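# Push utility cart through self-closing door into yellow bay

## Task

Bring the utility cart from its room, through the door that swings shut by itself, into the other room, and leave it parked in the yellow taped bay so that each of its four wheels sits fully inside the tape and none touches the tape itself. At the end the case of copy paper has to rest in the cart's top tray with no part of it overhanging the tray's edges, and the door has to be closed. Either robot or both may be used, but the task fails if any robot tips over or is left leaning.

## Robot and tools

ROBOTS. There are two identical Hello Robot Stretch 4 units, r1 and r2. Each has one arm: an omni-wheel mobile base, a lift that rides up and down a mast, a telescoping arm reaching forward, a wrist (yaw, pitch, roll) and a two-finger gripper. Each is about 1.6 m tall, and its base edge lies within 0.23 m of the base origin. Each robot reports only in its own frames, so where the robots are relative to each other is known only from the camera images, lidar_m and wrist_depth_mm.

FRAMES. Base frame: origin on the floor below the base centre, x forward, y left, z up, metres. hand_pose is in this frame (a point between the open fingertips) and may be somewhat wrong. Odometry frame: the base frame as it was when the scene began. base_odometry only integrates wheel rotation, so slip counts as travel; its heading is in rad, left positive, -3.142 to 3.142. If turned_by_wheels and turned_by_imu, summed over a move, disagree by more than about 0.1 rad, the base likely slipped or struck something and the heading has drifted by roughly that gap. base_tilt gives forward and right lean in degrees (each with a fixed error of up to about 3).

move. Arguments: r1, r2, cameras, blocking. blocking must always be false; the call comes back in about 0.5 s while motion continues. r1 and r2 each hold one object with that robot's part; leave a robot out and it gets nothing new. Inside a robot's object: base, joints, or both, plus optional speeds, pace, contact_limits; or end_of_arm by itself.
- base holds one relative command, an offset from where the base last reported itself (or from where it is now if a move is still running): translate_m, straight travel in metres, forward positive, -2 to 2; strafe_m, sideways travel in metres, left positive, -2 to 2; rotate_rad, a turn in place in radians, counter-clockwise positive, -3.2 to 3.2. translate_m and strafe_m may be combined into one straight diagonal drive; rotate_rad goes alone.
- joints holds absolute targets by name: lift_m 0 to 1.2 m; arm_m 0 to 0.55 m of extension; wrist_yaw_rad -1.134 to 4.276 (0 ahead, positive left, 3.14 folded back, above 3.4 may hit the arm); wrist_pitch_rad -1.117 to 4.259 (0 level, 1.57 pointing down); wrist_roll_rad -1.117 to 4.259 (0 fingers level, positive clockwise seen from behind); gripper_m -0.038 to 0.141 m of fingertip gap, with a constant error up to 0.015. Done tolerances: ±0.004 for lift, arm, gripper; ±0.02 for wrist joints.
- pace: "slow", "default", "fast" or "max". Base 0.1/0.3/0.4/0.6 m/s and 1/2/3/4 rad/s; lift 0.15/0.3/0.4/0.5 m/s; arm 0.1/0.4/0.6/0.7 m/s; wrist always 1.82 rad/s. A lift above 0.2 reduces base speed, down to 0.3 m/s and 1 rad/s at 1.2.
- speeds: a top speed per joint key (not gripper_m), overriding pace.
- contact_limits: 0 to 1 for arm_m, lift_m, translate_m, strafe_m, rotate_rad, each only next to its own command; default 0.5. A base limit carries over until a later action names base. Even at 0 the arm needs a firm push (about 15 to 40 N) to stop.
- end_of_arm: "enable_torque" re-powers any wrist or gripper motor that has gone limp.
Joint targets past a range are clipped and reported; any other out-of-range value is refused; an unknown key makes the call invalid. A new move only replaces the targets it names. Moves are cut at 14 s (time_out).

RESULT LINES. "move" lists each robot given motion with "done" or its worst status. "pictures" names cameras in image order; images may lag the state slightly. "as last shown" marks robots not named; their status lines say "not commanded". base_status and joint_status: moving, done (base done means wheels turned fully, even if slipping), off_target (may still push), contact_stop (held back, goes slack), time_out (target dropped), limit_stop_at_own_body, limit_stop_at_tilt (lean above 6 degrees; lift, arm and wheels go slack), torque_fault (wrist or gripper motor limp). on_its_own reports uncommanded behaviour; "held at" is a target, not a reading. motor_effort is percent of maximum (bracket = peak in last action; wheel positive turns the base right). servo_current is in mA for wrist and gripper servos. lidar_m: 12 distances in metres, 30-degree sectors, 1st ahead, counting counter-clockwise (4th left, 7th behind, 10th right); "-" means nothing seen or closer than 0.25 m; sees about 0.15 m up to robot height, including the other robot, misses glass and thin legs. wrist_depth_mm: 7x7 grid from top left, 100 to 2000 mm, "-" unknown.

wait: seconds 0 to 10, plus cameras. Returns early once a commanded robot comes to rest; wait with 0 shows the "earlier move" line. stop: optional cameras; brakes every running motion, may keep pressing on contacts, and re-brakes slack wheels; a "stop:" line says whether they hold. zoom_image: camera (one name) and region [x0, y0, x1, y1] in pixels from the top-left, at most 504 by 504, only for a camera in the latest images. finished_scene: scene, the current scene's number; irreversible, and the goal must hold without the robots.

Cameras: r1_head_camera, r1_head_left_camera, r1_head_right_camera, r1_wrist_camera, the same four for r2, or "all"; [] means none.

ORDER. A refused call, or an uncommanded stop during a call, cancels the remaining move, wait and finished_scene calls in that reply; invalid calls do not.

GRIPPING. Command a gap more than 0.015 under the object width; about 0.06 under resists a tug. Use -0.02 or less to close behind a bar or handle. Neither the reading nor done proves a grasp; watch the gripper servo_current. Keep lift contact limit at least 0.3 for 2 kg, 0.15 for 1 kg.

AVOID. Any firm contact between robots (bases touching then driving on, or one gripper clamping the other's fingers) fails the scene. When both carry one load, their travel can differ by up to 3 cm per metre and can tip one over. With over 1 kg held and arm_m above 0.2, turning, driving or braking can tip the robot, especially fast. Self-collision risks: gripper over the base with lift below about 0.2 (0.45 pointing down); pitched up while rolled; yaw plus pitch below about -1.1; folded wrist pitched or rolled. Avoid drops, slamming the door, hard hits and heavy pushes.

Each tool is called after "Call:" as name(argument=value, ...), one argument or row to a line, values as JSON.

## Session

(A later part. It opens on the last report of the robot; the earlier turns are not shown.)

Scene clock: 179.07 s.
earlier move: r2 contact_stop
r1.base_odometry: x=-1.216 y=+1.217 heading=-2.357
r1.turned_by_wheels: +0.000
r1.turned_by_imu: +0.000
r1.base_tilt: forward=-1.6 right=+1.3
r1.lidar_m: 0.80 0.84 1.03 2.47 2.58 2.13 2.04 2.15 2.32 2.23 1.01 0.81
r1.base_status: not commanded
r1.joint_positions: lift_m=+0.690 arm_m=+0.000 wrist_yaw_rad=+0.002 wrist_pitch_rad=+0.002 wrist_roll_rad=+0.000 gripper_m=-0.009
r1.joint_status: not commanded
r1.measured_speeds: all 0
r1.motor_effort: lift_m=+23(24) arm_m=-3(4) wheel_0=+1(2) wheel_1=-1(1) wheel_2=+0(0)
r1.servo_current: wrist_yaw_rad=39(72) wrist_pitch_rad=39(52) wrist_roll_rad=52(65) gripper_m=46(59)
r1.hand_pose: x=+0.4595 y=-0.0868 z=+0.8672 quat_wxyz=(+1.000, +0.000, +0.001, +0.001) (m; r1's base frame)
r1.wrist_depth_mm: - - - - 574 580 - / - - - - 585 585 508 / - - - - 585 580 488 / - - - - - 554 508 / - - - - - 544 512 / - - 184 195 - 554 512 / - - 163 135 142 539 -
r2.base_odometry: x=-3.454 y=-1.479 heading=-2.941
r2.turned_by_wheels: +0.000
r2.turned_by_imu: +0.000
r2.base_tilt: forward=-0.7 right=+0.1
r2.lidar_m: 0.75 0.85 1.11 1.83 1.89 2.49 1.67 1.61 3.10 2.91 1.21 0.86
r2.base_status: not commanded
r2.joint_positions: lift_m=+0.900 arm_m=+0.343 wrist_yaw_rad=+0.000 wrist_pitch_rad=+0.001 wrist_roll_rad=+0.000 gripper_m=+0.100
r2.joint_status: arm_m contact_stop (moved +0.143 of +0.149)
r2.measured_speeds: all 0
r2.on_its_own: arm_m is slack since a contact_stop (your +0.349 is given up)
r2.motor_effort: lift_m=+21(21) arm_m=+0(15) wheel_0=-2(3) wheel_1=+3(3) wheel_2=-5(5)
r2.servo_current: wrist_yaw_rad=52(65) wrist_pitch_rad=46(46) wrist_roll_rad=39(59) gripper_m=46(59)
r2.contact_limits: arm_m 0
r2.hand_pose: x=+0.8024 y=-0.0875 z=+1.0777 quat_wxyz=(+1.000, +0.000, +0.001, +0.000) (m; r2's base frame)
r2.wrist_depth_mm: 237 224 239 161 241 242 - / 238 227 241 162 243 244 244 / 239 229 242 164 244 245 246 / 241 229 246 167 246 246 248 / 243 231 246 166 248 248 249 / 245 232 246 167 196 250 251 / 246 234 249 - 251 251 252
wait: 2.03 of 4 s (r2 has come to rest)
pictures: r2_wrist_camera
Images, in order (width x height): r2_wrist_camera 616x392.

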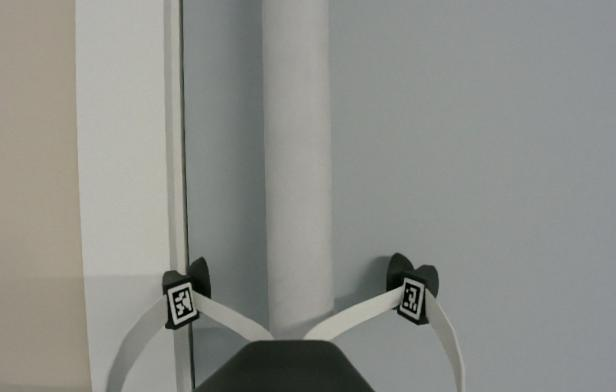

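Call:
move(
  blocking=false,
  r2={"joints":{"arm_m":0.337},"pace":"slow"},
  cameras=[],
)

Call:
wait(
  seconds=1,
  cameras=[],
)

Call:
move(
  blocking=false,
  r2={"joints":{"gripper_m":-0.025}},
  cameras=[],
)

Call:
wait(
  seconds=2,
  cameras=["r2_wrist_camera"],
)

Scene clock: 187.20 s.
move: r2 moving
r1: as last shown
r1.base_tilt: forward=-1.5 right=+1.3
r1.lidar_m: 0.78 0.85 1.06 2.48 2.59 2.13 2.05 2.16 2.31 2.25 1.02 0.83
r1.motor_effort: lift_m=+23(23) arm_m=-3(4) wheel_0=+1(1) wheel_1=-1(1) wheel_2=+0(0)
r1.servo_current: wrist_yaw_rad=65(65) wrist_pitch_rad=39(46) wrist_roll_rad=52(59) gripper_m=52(52)
r1.wrist_depth_mm: - - - - 580 580 - / - - - - 580 580 504 / - - - - 585 585 488 / - - - - - 549 504 / - - - - - 549 512 / - - 184 194 - 554 512 / - - 163 135 142 539 -
r2.base_odometry: x=-3.454 y=-1.479 heading=-2.941
r2.turned_by_wheels: +0.000
r2.turned_by_imu: +0.001
r2.base_tilt: forward=-0.6 right=+0.0
r2.lidar_m: 0.72 0.84 1.11 1.81 1.88 2.51 1.68 1.61 3.09 2.94 1.20 0.85
r2.base_status: not commanded
r2.joint_positions: lift_m=+0.900 arm_m=+0.337 wrist_yaw_rad=+0.000 wrist_pitch_rad=+0.001 wrist_roll_rad=+0.000 gripper_m=+0.100
r2.joint_status: arm_m moving
r2.measured_speeds: translate_m=+0.000 strafe_m=+0.000 rotate_rad=+0.000 lift_m=+0.000 arm_m=-0.001 wrist_yaw_rad=+0.000 wrist_pitch_rad=+0.000 wrist_roll_rad=+0.000
r2.motor_effort: lift_m=+20(21) arm_m=-5(10) wheel_0=-1(2) wheel_1=+3(3) wheel_2=-5(5)
r2.servo_current: wrist_yaw_rad=46(52) wrist_pitch_rad=39(46) wrist_roll_rad=52(52) gripper_m=52(52)
r2.hand_pose: x=+0.7965 y=-0.0875 z=+1.0777 quat_wxyz=(+1.000, +0.000, +0.001, +0.000) (m; r2's base frame)
r2.wrist_depth_mm: 243 229 245 167 245 245 245 / 244 231 246 167 246 246 246 / 246 233 248 169 247 247 247 / 247 234 249 168 249 249 248 / 248 236 250 169 250 251 251 / 251 237 204 170 197 252 253 / 252 238 251 - 252 253 254
pictures: none
No camera images: "cameras" was empty.

Scene clock: 187.47 s.
earlier move: r2 done
r1.base_odometry: x=-1.216 y=+1.217 heading=-2.357
r1.turned_by_wheels: +0.000
r1.turned_by_imu: +0.000
r1.base_tilt: forward=-1.6 right=+1.3
r1.lidar_m: 0.79 0.83 1.06 2.47 2.59 2.13 2.04 2.18 2.32 2.23 1.03 0.81
r1.base_status: not commanded
r1.joint_positions: lift_m=+0.690 arm_m=+0.000 wrist_yaw_rad=+0.002 wrist_pitch_rad=+0.002 wrist_roll_rad=+0.000 gripper_m=-0.009
r1.joint_status: not commanded
r1.measured_speeds: all 0
r1.motor_effort: lift_m=+23(23) arm_m=-3(4) wheel_0=+1(1) wheel_1=-1(1) wheel_2=+0(0)
r1.servo_current: wrist_yaw_rad=59(65) wrist_pitch_rad=33(46) wrist_roll_rad=39(59) gripper_m=46(52)
r1.hand_pose: x=+0.4595 y=-0.0868 z=+0.8672 quat_wxyz=(+1.000, +0.000, +0.001, +0.001) (m; r1's base frame)
r1.wrist_depth_mm: - - - - 585 574 - / - - - - 580 580 504 / - - - - 585 585 496 / - - - - - 559 504 / - - - - - 539 508 / - - 184 195 - 559 508 / - - 163 135 142 539 -
r2.base_odometry: x=-3.454 y=-1.479 heading=-2.941
r2.turned_by_wheels: +0.000
r2.turned_by_imu: +0.000
r2.base_tilt: forward=-0.7 right=+0.1
r2.lidar_m: 0.74 0.84 1.11 1.82 1.88 2.51 1.67 1.62 3.06 2.92 1.18 0.85
r2.base_status: not commanded
r2.joint_positions: lift_m=+0.900 arm_m=+0.337 wrist_yaw_rad=+0.000 wrist_pitch_rad=+0.001 wrist_roll_rad=+0.000 gripper_m=+0.100
r2.joint_status: all done
r2.measured_speeds: all 0
r2.motor_effort: lift_m=+20(21) arm_m=-8(10) wheel_0=-1(2) wheel_1=+3(3) wheel_2=-5(5)
r2.servo_current: wrist_yaw_rad=46(59) wrist_pitch_rad=33(46) wrist_roll_rad=52(52) gripper_m=46(52)
r2.hand_pose: x=+0.7965 y=-0.0875 z=+1.0777 quat_wxyz=(+1.000, +0.000, +0.001, +0.000) (m; r2's base frame)
r2.wrist_depth_mm: 242 230 244 166 244 245 246 / 244 232 245 167 246 245 246 / 245 234 246 169 247 248 248 / 248 234 248 168 249 249 249 / 248 236 250 169 250 250 250 / 251 237 204 170 197 252 252 / 252 238 254 - 252 253 253
wait: 0.27 of 1 s (r2 has come to rest)
pictures: none
No camera images: "cameras" was empty.

Scene clock: 187.97 s.
move: r2 moving
r1: as last shown
r1.base_tilt: forward=-1.5 right=+1.3
r1.lidar_m: 0.79 0.83 1.07 2.48 2.58 2.14 2.03 2.17 2.30 2.22 1.01 0.81
r1.servo_current: wrist_yaw_rad=46(59) wrist_pitch_rad=39(46) wrist_roll_rad=39(65) gripper_m=46(52)
r1.wrist_depth_mm: - - - - 585 580 - / - - - - 580 585 504 / - - - - 585 580 496 / - - - - - 554 504 / - - - - - 539 512 / - - 185 194 - 554 508 / - - 163 135 142 539 -
r2.base_odometry: x=-3.454 y=-1.479 heading=-2.941
r2.turned_by_wheels: +0.000
r2.turned_by_imu: +0.000
r2.base_tilt: forward=-0.7 right=+0.1
r2.lidar_m: 0.73 0.81 1.12 1.82 1.86 2.51 1.68 1.62 3.10 2.93 1.21 0.83
r2.base_status: not commanded
r2.joint_positions: lift_m=+0.900 arm_m=+0.337 wrist_yaw_rad=+0.000 wrist_pitch_rad=+0.001 wrist_roll_rad=+0.000 gripper_m=+0.083
r2.joint_status: gripper_m moving
r2.measured_speeds: all 0
r2.motor_effort: lift_m=+21(21) arm_m=-7(8) wheel_0=-1(1) wheel_1=+3(3) wheel_2=-5(5)
r2.servo_current: wrist_yaw_rad=46(52) wrist_pitch_rad=33(39) wrist_roll_rad=52(59) gripper_m=124(124)
r2.hand_pose: x=+0.7965 y=-0.0875 z=+1.0777 quat_wxyz=(+1.000, +0.000, +0.001, +0.000) (m; r2's base frame)
r2.wrist_depth_mm: 242 230 244 167 245 244 244 / 244 232 245 167 246 245 246 / 244 235 246 169 248 248 248 / 247 235 249 168 247 250 250 / 249 236 249 169 249 250 250 / 250 237 198 170 192 252 252 / 252 239 252 - 252 252 253
pictures: none
No camera images: "cameras" was empty.

Scene clock: 189.43 s.
earlier move: r2 done
r1.base_odometry: x=-1.216 y=+1.217 heading=-2.357
r1.turned_by_wheels: +0.000
r1.turned_by_imu: +0.000
r1.base_tilt: forward=-1.6 right=+1.3
r1.lidar_m: 0.79 0.85 1.03 2.48 2.60 2.13 2.03 2.15 2.33 2.22 1.01 0.79
r1.base_status: not commanded
r1.joint_positions: lift_m=+0.690 arm_m=+0.000 wrist_yaw_rad=+0.002 wrist_pitch_rad=+0.002 wrist_roll_rad=+0.000 gripper_m=-0.009
r1.joint_status: not commanded
r1.measured_speeds: all 0
r1.motor_effort: lift_m=+23(24) arm_m=-3(4) wheel_0=+1(2) wheel_1=-1(1) wheel_2=+0(0)
r1.servo_current: wrist_yaw_rad=39(72) wrist_pitch_rad=52(52) wrist_roll_rad=46(72) gripper_m=46(59)
r1.hand_pose: x=+0.4595 y=-0.0868 z=+0.8672 quat_wxyz=(+1.000, +0.000, +0.001, +0.001) (m; r1's base frame)
r1.wrist_depth_mm: - - - - 574 580 - / - - - - 585 580 504 / - - - - 585 585 492 / - - - - - 554 504 / - - - - - 539 512 / - - 184 195 - 554 504 / - - 163 135 142 539 -
r2.base_odometry: x=-3.454 y=-1.479 heading=-2.941
r2.turned_by_wheels: +0.000
r2.turned_by_imu: +0.000
r2.base_tilt: forward=-0.6 right=+0.1
r2.lidar_m: 0.75 0.84 1.12 1.82 1.88 2.50 1.67 1.61 3.07 2.93 1.19 0.82
r2.base_status: not commanded
r2.joint_positions: lift_m=+0.900 arm_m=+0.337 wrist_yaw_rad=+0.000 wrist_pitch_rad=+0.001 wrist_roll_rad=+0.000 gripper_m=-0.023
r2.joint_status: all done
r2.measured_speeds: all 0
r2.motor_effort: lift_m=+21(21) arm_m=-7(8) wheel_0=-4(4) wheel_1=+0(3) wheel_2=+1(5)
r2.servo_current: wrist_yaw_rad=46(59) wrist_pitch_rad=33(46) wrist_roll_rad=52(59) gripper_m=137(228)
r2.hand_pose: x=+0.7965 y=-0.0873 z=+1.0777 quat_wxyz=(+1.000, +0.000, +0.001, +0.000) (m; r2's base frame)
r2.wrist_depth_mm: 241 229 242 163 241 242 243 / 242 230 242 164 243 243 243 / 244 231 244 166 245 245 245 / 247 233 246 166 246 247 247 / 248 235 247 168 248 249 248 / 249 236 185 168 178 249 250 / 251 236 250 - 250 251 251
wait: 1.47 of 2 s (r2 has come to rest)
pictures: r2_wrist_camera
Images, in order (width x height): r2_wrist_camera 616x392.

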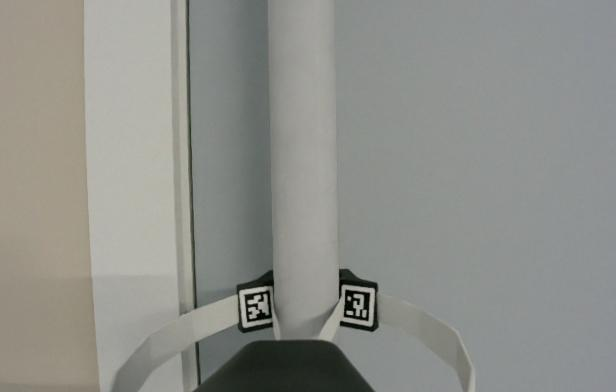

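Call:
move(
  blocking=false,
  r2={"base":{"translate_m":-0.168,"strafe_m":-0.065},"joints":{"wrist_yaw_rad":0.1745},"pace":"slow","speeds":{"wrist_yaw_rad":0.1}},
  cameras=[],
)

Call:
wait(
  seconds=4,
  cameras=["r2_wrist_camera","r2_head_camera"],
)

Scene clock: 195.73 s.
move: r2 moving
r1: as last shown
r1.lidar_m: 0.81 0.83 1.07 2.46 2.59 2.17 2.02 2.16 2.30 2.23 0.99 0.79
r1.motor_effort: lift_m=+23(23) arm_m=-4(4) wheel_0=+1(1) wheel_1=-1(1) wheel_2=+0(0)
r1.servo_current: wrist_yaw_rad=52(65) wrist_pitch_rad=46(46) wrist_roll_rad=46(65) gripper_m=46(59)
r1.wrist_depth_mm: - - - - 591 591 - / - - - - 585 591 504 / - - - - 591 585 488 / - - - - - 554 508 / - - - - - 539 508 / - - 184 195 - 549 508 / - - 163 135 142 544 -
r2.base_odometry: x=-3.443 y=-1.472 heading=-2.942
r2.turned_by_wheels: +0.000
r2.turned_by_imu: -0.017
r2.base_tilt: forward=-0.6 right=+0.1
r2.lidar_m: 0.75 0.84 1.10 1.82 1.87 2.48 1.69 1.59 3.12 2.91 1.24 0.86
r2.base_status: translate_m moving; strafe_m moving
r2.joint_positions: lift_m=+0.900 arm_m=+0.337 wrist_yaw_rad=+0.044 wrist_pitch_rad=+0.001 wrist_roll_rad=+0.000 gripper_m=-0.023
r2.joint_status: wrist_yaw_rad moving
r2.measured_speeds: translate_m=-0.048 strafe_m=-0.019 rotate_rad=+0.001 lift_m=+0.000 arm_m=+0.000 wrist_yaw_rad=+0.108 wrist_pitch_rad=+0.000 wrist_roll_rad=+0.000
r2.motor_effort: lift_m=+21(21) arm_m=-7(8) wheel_0=-12(15) wheel_1=-10(12) wheel_2=+15(17)
r2.servo_current: wrist_yaw_rad=65(72) wrist_pitch_rad=39(52) wrist_roll_rad=52(52) gripper_m=130(143)
r2.hand_pose: x=+0.8001 y=-0.0746 z=+1.0777 quat_wxyz=(+1.000, +0.000, +0.001, +0.022) (m; r2's base frame)
r2.wrist_depth_mm: 250 236 243 163 240 239 239 / 252 237 245 164 242 241 240 / 254 239 246 166 244 242 240 / 254 241 248 167 245 244 243 / 257 242 249 167 246 246 245 / 259 244 186 168 179 246 246 / 260 245 251 - 249 248 247
pictures: none
No camera images: "cameras" was empty.

Scene clock: 198.27 s.
earlier move: r2 done
r1.base_odometry: x=-1.216 y=+1.217 heading=-2.357
r1.turned_by_wheels: +0.000
r1.turned_by_imu: +0.000
r1.base_tilt: forward=-1.6 right=+1.3
r1.lidar_m: 0.88 0.89 1.06 2.48 2.58 2.13 2.02 2.19 2.32 2.23 1.05 0.81
r1.base_status: not commanded
r1.joint_positions: lift_m=+0.690 arm_m=+0.000 wrist_yaw_rad=+0.002 wrist_pitch_rad=+0.002 wrist_roll_rad=+0.000 gripper_m=-0.009
r1.joint_status: not commanded
r1.measured_speeds: all 0
r1.motor_effort: lift_m=+23(23) arm_m=-3(4) wheel_0=+1(2) wheel_1=-1(1) wheel_2=+0(0)
r1.servo_current: wrist_yaw_rad=39(65) wrist_pitch_rad=39(52) wrist_roll_rad=39(72) gripper_m=46(59)
r1.hand_pose: x=+0.4595 y=-0.0868 z=+0.8672 quat_wxyz=(+1.000, +0.000, +0.001, +0.001) (m; r1's base frame)
r1.wrist_depth_mm: - - - - 732 741 - / - - - - 732 750 504 / - - - - 732 750 492 / - - - - - 741 508 / - - - - - - 508 / - - 184 195 - - 508 / - - 163 135 142 554 -
r2.base_odometry: x=-3.303 y=-1.382 heading=-2.942
r2.turned_by_wheels: +0.000
r2.turned_by_imu: -0.009
r2.base_tilt: forward=-0.6 right=+0.1
r2.lidar_m: 0.74 0.98 1.31 1.88 1.94 2.50 1.49 1.43 3.05 2.87 1.52 0.91
r2.base_status: done
r2.joint_positions: lift_m=+0.900 arm_m=+0.337 wrist_yaw_rad=+0.174 wrist_pitch_rad=+0.001 wrist_roll_rad=+0.000 gripper_m=-0.023
r2.joint_status: all done
r2.measured_speeds: all 0
r2.motor_effort: lift_m=+21(21) arm_m=-7(8) wheel_0=-9(16) wheel_1=-9(15) wheel_2=+12(20)
r2.servo_current: wrist_yaw_rad=39(104) wrist_pitch_rad=33(52) wrist_roll_rad=59(59) gripper_m=137(143)
r2.hand_pose: x=+0.8073 y=-0.0361 z=+1.0777 quat_wxyz=(+0.996, +0.000, +0.001, +0.087) (m; r2's base frame)
r2.wrist_depth_mm: 439 421 241 163 243 244 245 / 442 427 242 164 244 246 247 / 445 427 244 165 246 248 249 / 445 433 245 166 247 249 249 / 452 436 247 168 250 251 251 / 455 439 185 167 179 251 253 / 462 439 249 - 252 253 254
wait: 2.53 of 4 s (r2 has come to rest)
pictures: r2_head_camera, r2_wrist_camera
Images, in order (width x height): r2_head_camera 420x560, r2_wrist_camera 616x392.

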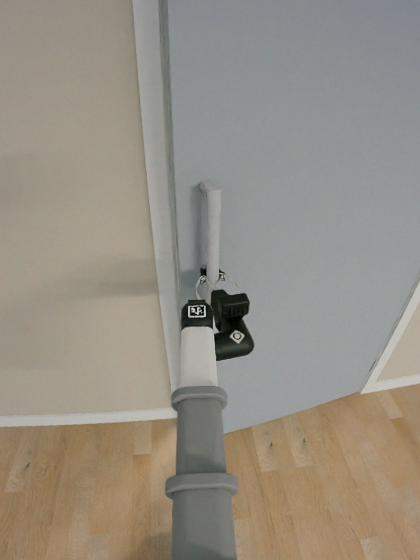

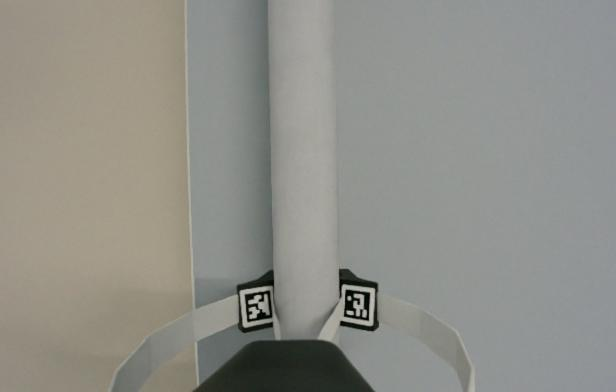

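Works. Queue the rest.

Call:
move(
  blocking=false,
  r2={"base":{"translate_m":-0.29,"strafe_m":-0.213},"joints":{"wrist_yaw_rad":0.5236},"pace":"slow","speeds":{"wrist_yaw_rad":0.1}},
  cameras=[],
)

Call:
wait(
  seconds=7,
  cameras=["r2_wrist_camera"],
)

Call:
move(
  blocking=false,
  r2={"base":{"translate_m":-0.2,"strafe_m":-0.299},"joints":{"wrist_yaw_rad":0.8727},"pace":"slow","speeds":{"wrist_yaw_rad":0.1}},
  cameras=[],
)

Call:
wait(
  seconds=7,
  cameras=["r2_wrist_camera"],
)

Scene clock: 204.87 s.
move: r2 moving
r1: as last shown
r1.base_tilt: forward=-1.5 right=+1.3
r1.lidar_m: 0.89 0.90 1.07 2.47 2.62 2.12 2.03 2.16 2.30 2.24 1.03 0.80
r1.motor_effort: lift_m=+23(23) arm_m=-3(4) wheel_0=+1(1) wheel_1=-1(1) wheel_2=+0(0)
r1.servo_current: wrist_yaw_rad=39(59) wrist_pitch_rad=46(46) wrist_roll_rad=33(59) gripper_m=52(52)
r1.wrist_depth_mm: - - - - 741 750 - / - - - - 750 750 500 / - - - - 750 768 496 / - - - - - 750 508 / - - - - - - 508 / - - 184 195 - - 508 / - - 163 135 142 559 -
r2.base_odometry: x=-3.294 y=-1.372 heading=-2.941
r2.turned_by_wheels: +0.000
r2.turned_by_imu: -0.009
r2.base_tilt: forward=-0.6 right=+0.1
r2.lidar_m: 0.78 0.99 1.32 1.87 1.93 2.49 1.49 1.42 3.04 2.87 1.53 0.90
r2.base_status: translate_m moving; strafe_m moving
r2.joint_positions: lift_m=+0.900 arm_m=+0.337 wrist_yaw_rad=+0.216 wrist_pitch_rad=+0.001 wrist_roll_rad=+0.000 gripper_m=-0.023
r2.joint_status: wrist_yaw_rad moving
r2.measured_speeds: translate_m=-0.044 strafe_m=-0.033 rotate_rad=+0.002 lift_m=+0.000 arm_m=+0.000 wrist_yaw_rad=+0.103 wrist_pitch_rad=+0.000 wrist_roll_rad=+0.000
r2.motor_effort: lift_m=+21(21) arm_m=-7(8) wheel_0=-1(10) wheel_1=-13(16) wheel_2=+20(20)
r2.servo_current: wrist_yaw_rad=13(98) wrist_pitch_rad=39(46) wrist_roll_rad=39(52) gripper_m=130(130)
r2.hand_pose: x=+0.8086 y=-0.0235 z=+1.0777 quat_wxyz=(+0.994, +0.000, +0.001, +0.108) (m; r2's base frame)
r2.wrist_depth_mm: 455 439 242 163 240 241 242 / 459 439 244 165 244 243 242 / 466 445 244 167 246 244 245 / 469 445 246 166 246 246 246 / 469 449 248 169 249 247 247 / 473 459 185 170 181 249 248 / 477 459 250 - 251 249 249
pictures: none
No camera images: "cameras" was empty.

Scene clock: 209.17 s.
earlier move: r2 done
r1.base_odometry: x=-1.216 y=+1.217 heading=-2.357
r1.turned_by_wheels: +0.000
r1.turned_by_imu: +0.000
r1.base_tilt: forward=-1.6 right=+1.3
r1.lidar_m: 1.04 0.96 1.06 2.46 2.58 2.12 2.04 2.18 2.32 2.22 1.04 0.81
r1.base_status: not commanded
r1.joint_positions: lift_m=+0.690 arm_m=+0.000 wrist_yaw_rad=+0.002 wrist_pitch_rad=+0.002 wrist_roll_rad=+0.000 gripper_m=-0.009
r1.joint_status: not commanded
r1.measured_speeds: all 0
r1.motor_effort: lift_m=+23(24) arm_m=-4(4) wheel_0=+1(2) wheel_1=-1(1) wheel_2=+0(0)
r1.servo_current: wrist_yaw_rad=46(65) wrist_pitch_rad=39(52) wrist_roll_rad=39(78) gripper_m=52(59)
r1.hand_pose: x=+0.4595 y=-0.0868 z=+0.8672 quat_wxyz=(+1.000, +0.000, +0.001, +0.001) (m; r1's base frame)
r1.wrist_depth_mm: - - - - - - - / - - - 1008 - - 508 / - - - 1042 - - 496 / - - - - - - 508 / - - - - - - 504 / - - 184 195 - - 512 / - - 163 135 142 554 -
r2.base_odometry: x=-3.061 y=-1.116 heading=-2.942
r2.turned_by_wheels: -0.001
r2.turned_by_imu: -0.017
r2.base_tilt: forward=-0.5 right=+0.1
r2.lidar_m: 0.74 1.26 1.69 2.04 2.08 2.68 1.17 1.08 2.91 2.70 1.99 1.14
r2.base_status: done
r2.joint_positions: lift_m=+0.900 arm_m=+0.337 wrist_yaw_rad=+0.509 wrist_pitch_rad=+0.001 wrist_roll_rad=+0.000 gripper_m=-0.023
r2.joint_status: all done
r2.measured_speeds: all 0
r2.motor_effort: lift_m=+21(21) arm_m=-7(8) wheel_0=-3(10) wheel_1=-11(18) wheel_2=+12(21)
r2.servo_current: wrist_yaw_rad=91(137) wrist_pitch_rad=39(46) wrist_roll_rad=52(72) gripper_m=124(137)
r2.hand_pose: x=+0.8026 y=+0.0642 z=+1.0777 quat_wxyz=(+0.968, +0.000, +0.001, +0.252) (m; r2's base frame)
r2.wrist_depth_mm: - - 238 162 246 249 252 / - - 240 164 247 251 254 / - - 240 165 249 253 256 / - - 242 166 250 254 257 / - - 243 167 251 255 258 / - - 185 167 179 256 259 / - - 245 - 255 259 262
wait: 4.30 of 7 s (r2 has come to rest)
pictures: r2_wrist_camera
Images, in order (width x height): r2_wrist_camera 616x392.

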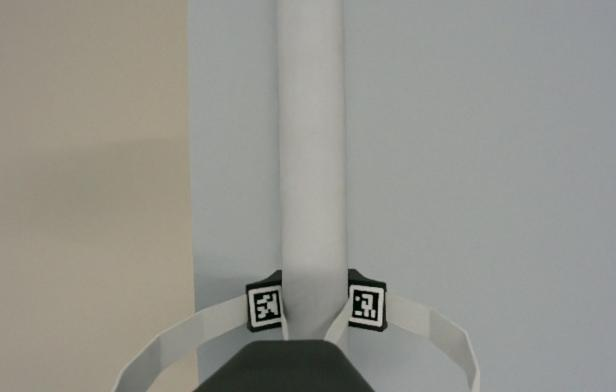

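Scene clock: 209.67 s.
move: r2 moving
r1: as last shown
r1.lidar_m: 1.05 0.96 1.07 2.48 2.59 2.12 2.04 2.17 2.32 2.23 1.04 0.80
r1.motor_effort: lift_m=+23(24) arm_m=-3(4) wheel_0=+1(2) wheel_1=-1(1) wheel_2=+0(0)
r1.servo_current: wrist_yaw_rad=46(52) wrist_pitch_rad=39(46) wrist_roll_rad=59(65) gripper_m=46(52)
r1.wrist_depth_mm: - - - - - - - / - - - 1042 - - 508 / - - - 1042 - - 488 / - - - - - - 508 / - - - - - - 508 / - - 184 195 - - 512 / - - 163 135 142 554 -
r2.base_odometry: x=-3.057 y=-1.104 heading=-2.941
r2.turned_by_wheels: +0.001
r2.turned_by_imu: -0.014
r2.base_tilt: forward=-0.6 right=+0.1
r2.lidar_m: 0.74 1.26 1.64 2.05 2.10 2.64 1.17 1.09 2.91 2.69 2.07 1.13
r2.base_status: translate_m moving; strafe_m moving
r2.joint_positions: lift_m=+0.900 arm_m=+0.337 wrist_yaw_rad=+0.553 wrist_pitch_rad=+0.001 wrist_roll_rad=+0.000 gripper_m=-0.023
r2.joint_status: wrist_yaw_rad moving
r2.measured_speeds: translate_m=-0.027 strafe_m=-0.042 rotate_rad=+0.002 lift_m=+0.000 arm_m=+0.000 wrist_yaw_rad=+0.104 wrist_pitch_rad=+0.000 wrist_roll_rad=+0.000
r2.motor_effort: lift_m=+21(21) arm_m=-7(8) wheel_0=+4(5) wheel_1=-14(16) wheel_2=+19(19)
r2.servo_current: wrist_yaw_rad=98(124) wrist_pitch_rad=39(46) wrist_roll_rad=39(65) gripper_m=124(130)
r2.hand_pose: x=+0.7995 y=+0.0771 z=+1.0777 quat_wxyz=(+0.962, +0.000, +0.001, +0.273) (m; r2's base frame)
r2.wrist_depth_mm: - - 239 163 244 247 248 / - - 241 164 246 248 250 / - - 241 165 247 249 252 / - - 244 167 248 251 252 / - - 245 168 250 252 254 / - - 185 167 179 254 256 / - - 247 - 253 255 257
pictures: none
No camera images: "cameras" was empty.

Scene clock: 214.03 s.
earlier move: r2 off_target
r1.base_odometry: x=-1.216 y=+1.217 heading=-2.357
r1.turned_by_wheels: +0.000
r1.turned_by_imu: +0.000
r1.base_tilt: forward=-1.6 right=+1.3
r1.lidar_m: 1.20 0.95 1.07 2.46 2.59 2.13 2.04 2.18 2.31 2.23 1.04 0.81
r1.base_status: not commanded
r1.joint_positions: lift_m=+0.690 arm_m=+0.000 wrist_yaw_rad=+0.002 wrist_pitch_rad=+0.002 wrist_roll_rad=+0.000 gripper_m=-0.009
r1.joint_status: not commanded
r1.measured_speeds: all 0
r1.motor_effort: lift_m=+23(24) arm_m=-4(4) wheel_0=+1(2) wheel_1=-1(1) wheel_2=+0(0)
r1.servo_current: wrist_yaw_rad=39(72) wrist_pitch_rad=46(52) wrist_roll_rad=39(72) gripper_m=52(59)
r1.hand_pose: x=+0.4595 y=-0.0868 z=+0.8672 quat_wxyz=(+1.000, +0.000, +0.001, +0.001) (m; r1's base frame)
r1.wrist_depth_mm: - - - - - - - / - - - - - - 508 / - - - 1366 - - 492 / - - - - - - 504 / - - - - - - 508 / - - 184 195 - - 508 / - - 163 150 153 554 -
r2.base_odometry: x=-2.925 y=-0.784 heading=-2.942
r2.turned_by_wheels: +0.000
r2.turned_by_imu: -0.030
r2.base_tilt: forward=-0.5 right=+0.1
r2.lidar_m: 0.73 0.75 1.89 2.30 2.31 2.92 0.83 0.83 2.66 2.41 2.45 1.61
r2.base_status: done
r2.joint_positions: lift_m=+0.900 arm_m=+0.337 wrist_yaw_rad=+0.844 wrist_pitch_rad=+0.001 wrist_roll_rad=+0.000 gripper_m=-0.023
r2.joint_status: wrist_yaw_rad off_target (ended at +0.844, target +0.873)
r2.measured_speeds: all 0
r2.on_its_own: wrist_yaw_rad is at rest, and its servo_current (182 mA) is outside its rest range (0 to 104 mA)
r2.motor_effort: lift_m=+21(21) arm_m=-7(8) wheel_0=-1(7) wheel_1=-12(19) wheel_2=+16(20)
r2.servo_current: wrist_yaw_rad=182(254) wrist_pitch_rad=46(46) wrist_roll_rad=52(65) gripper_m=117(130)
r2.hand_pose: x=+0.7650 y=+0.1575 z=+1.0777 quat_wxyz=(+0.912, +0.000, +0.000, +0.410) (m; r2's base frame)
r2.wrist_depth_mm: - - 236 165 248 255 260 / - - 235 165 249 256 263 / - - 236 166 251 256 265 / - - 236 167 252 260 266 / - - 239 167 254 260 268 / - - 182 167 180 262 270 / - - 240 - 257 260 271
wait: 4.37 of 7 s (r2 has come to rest)
pictures: r2_wrist_camera
Images, in order (width x height): r2_wrist_camera 616x392.

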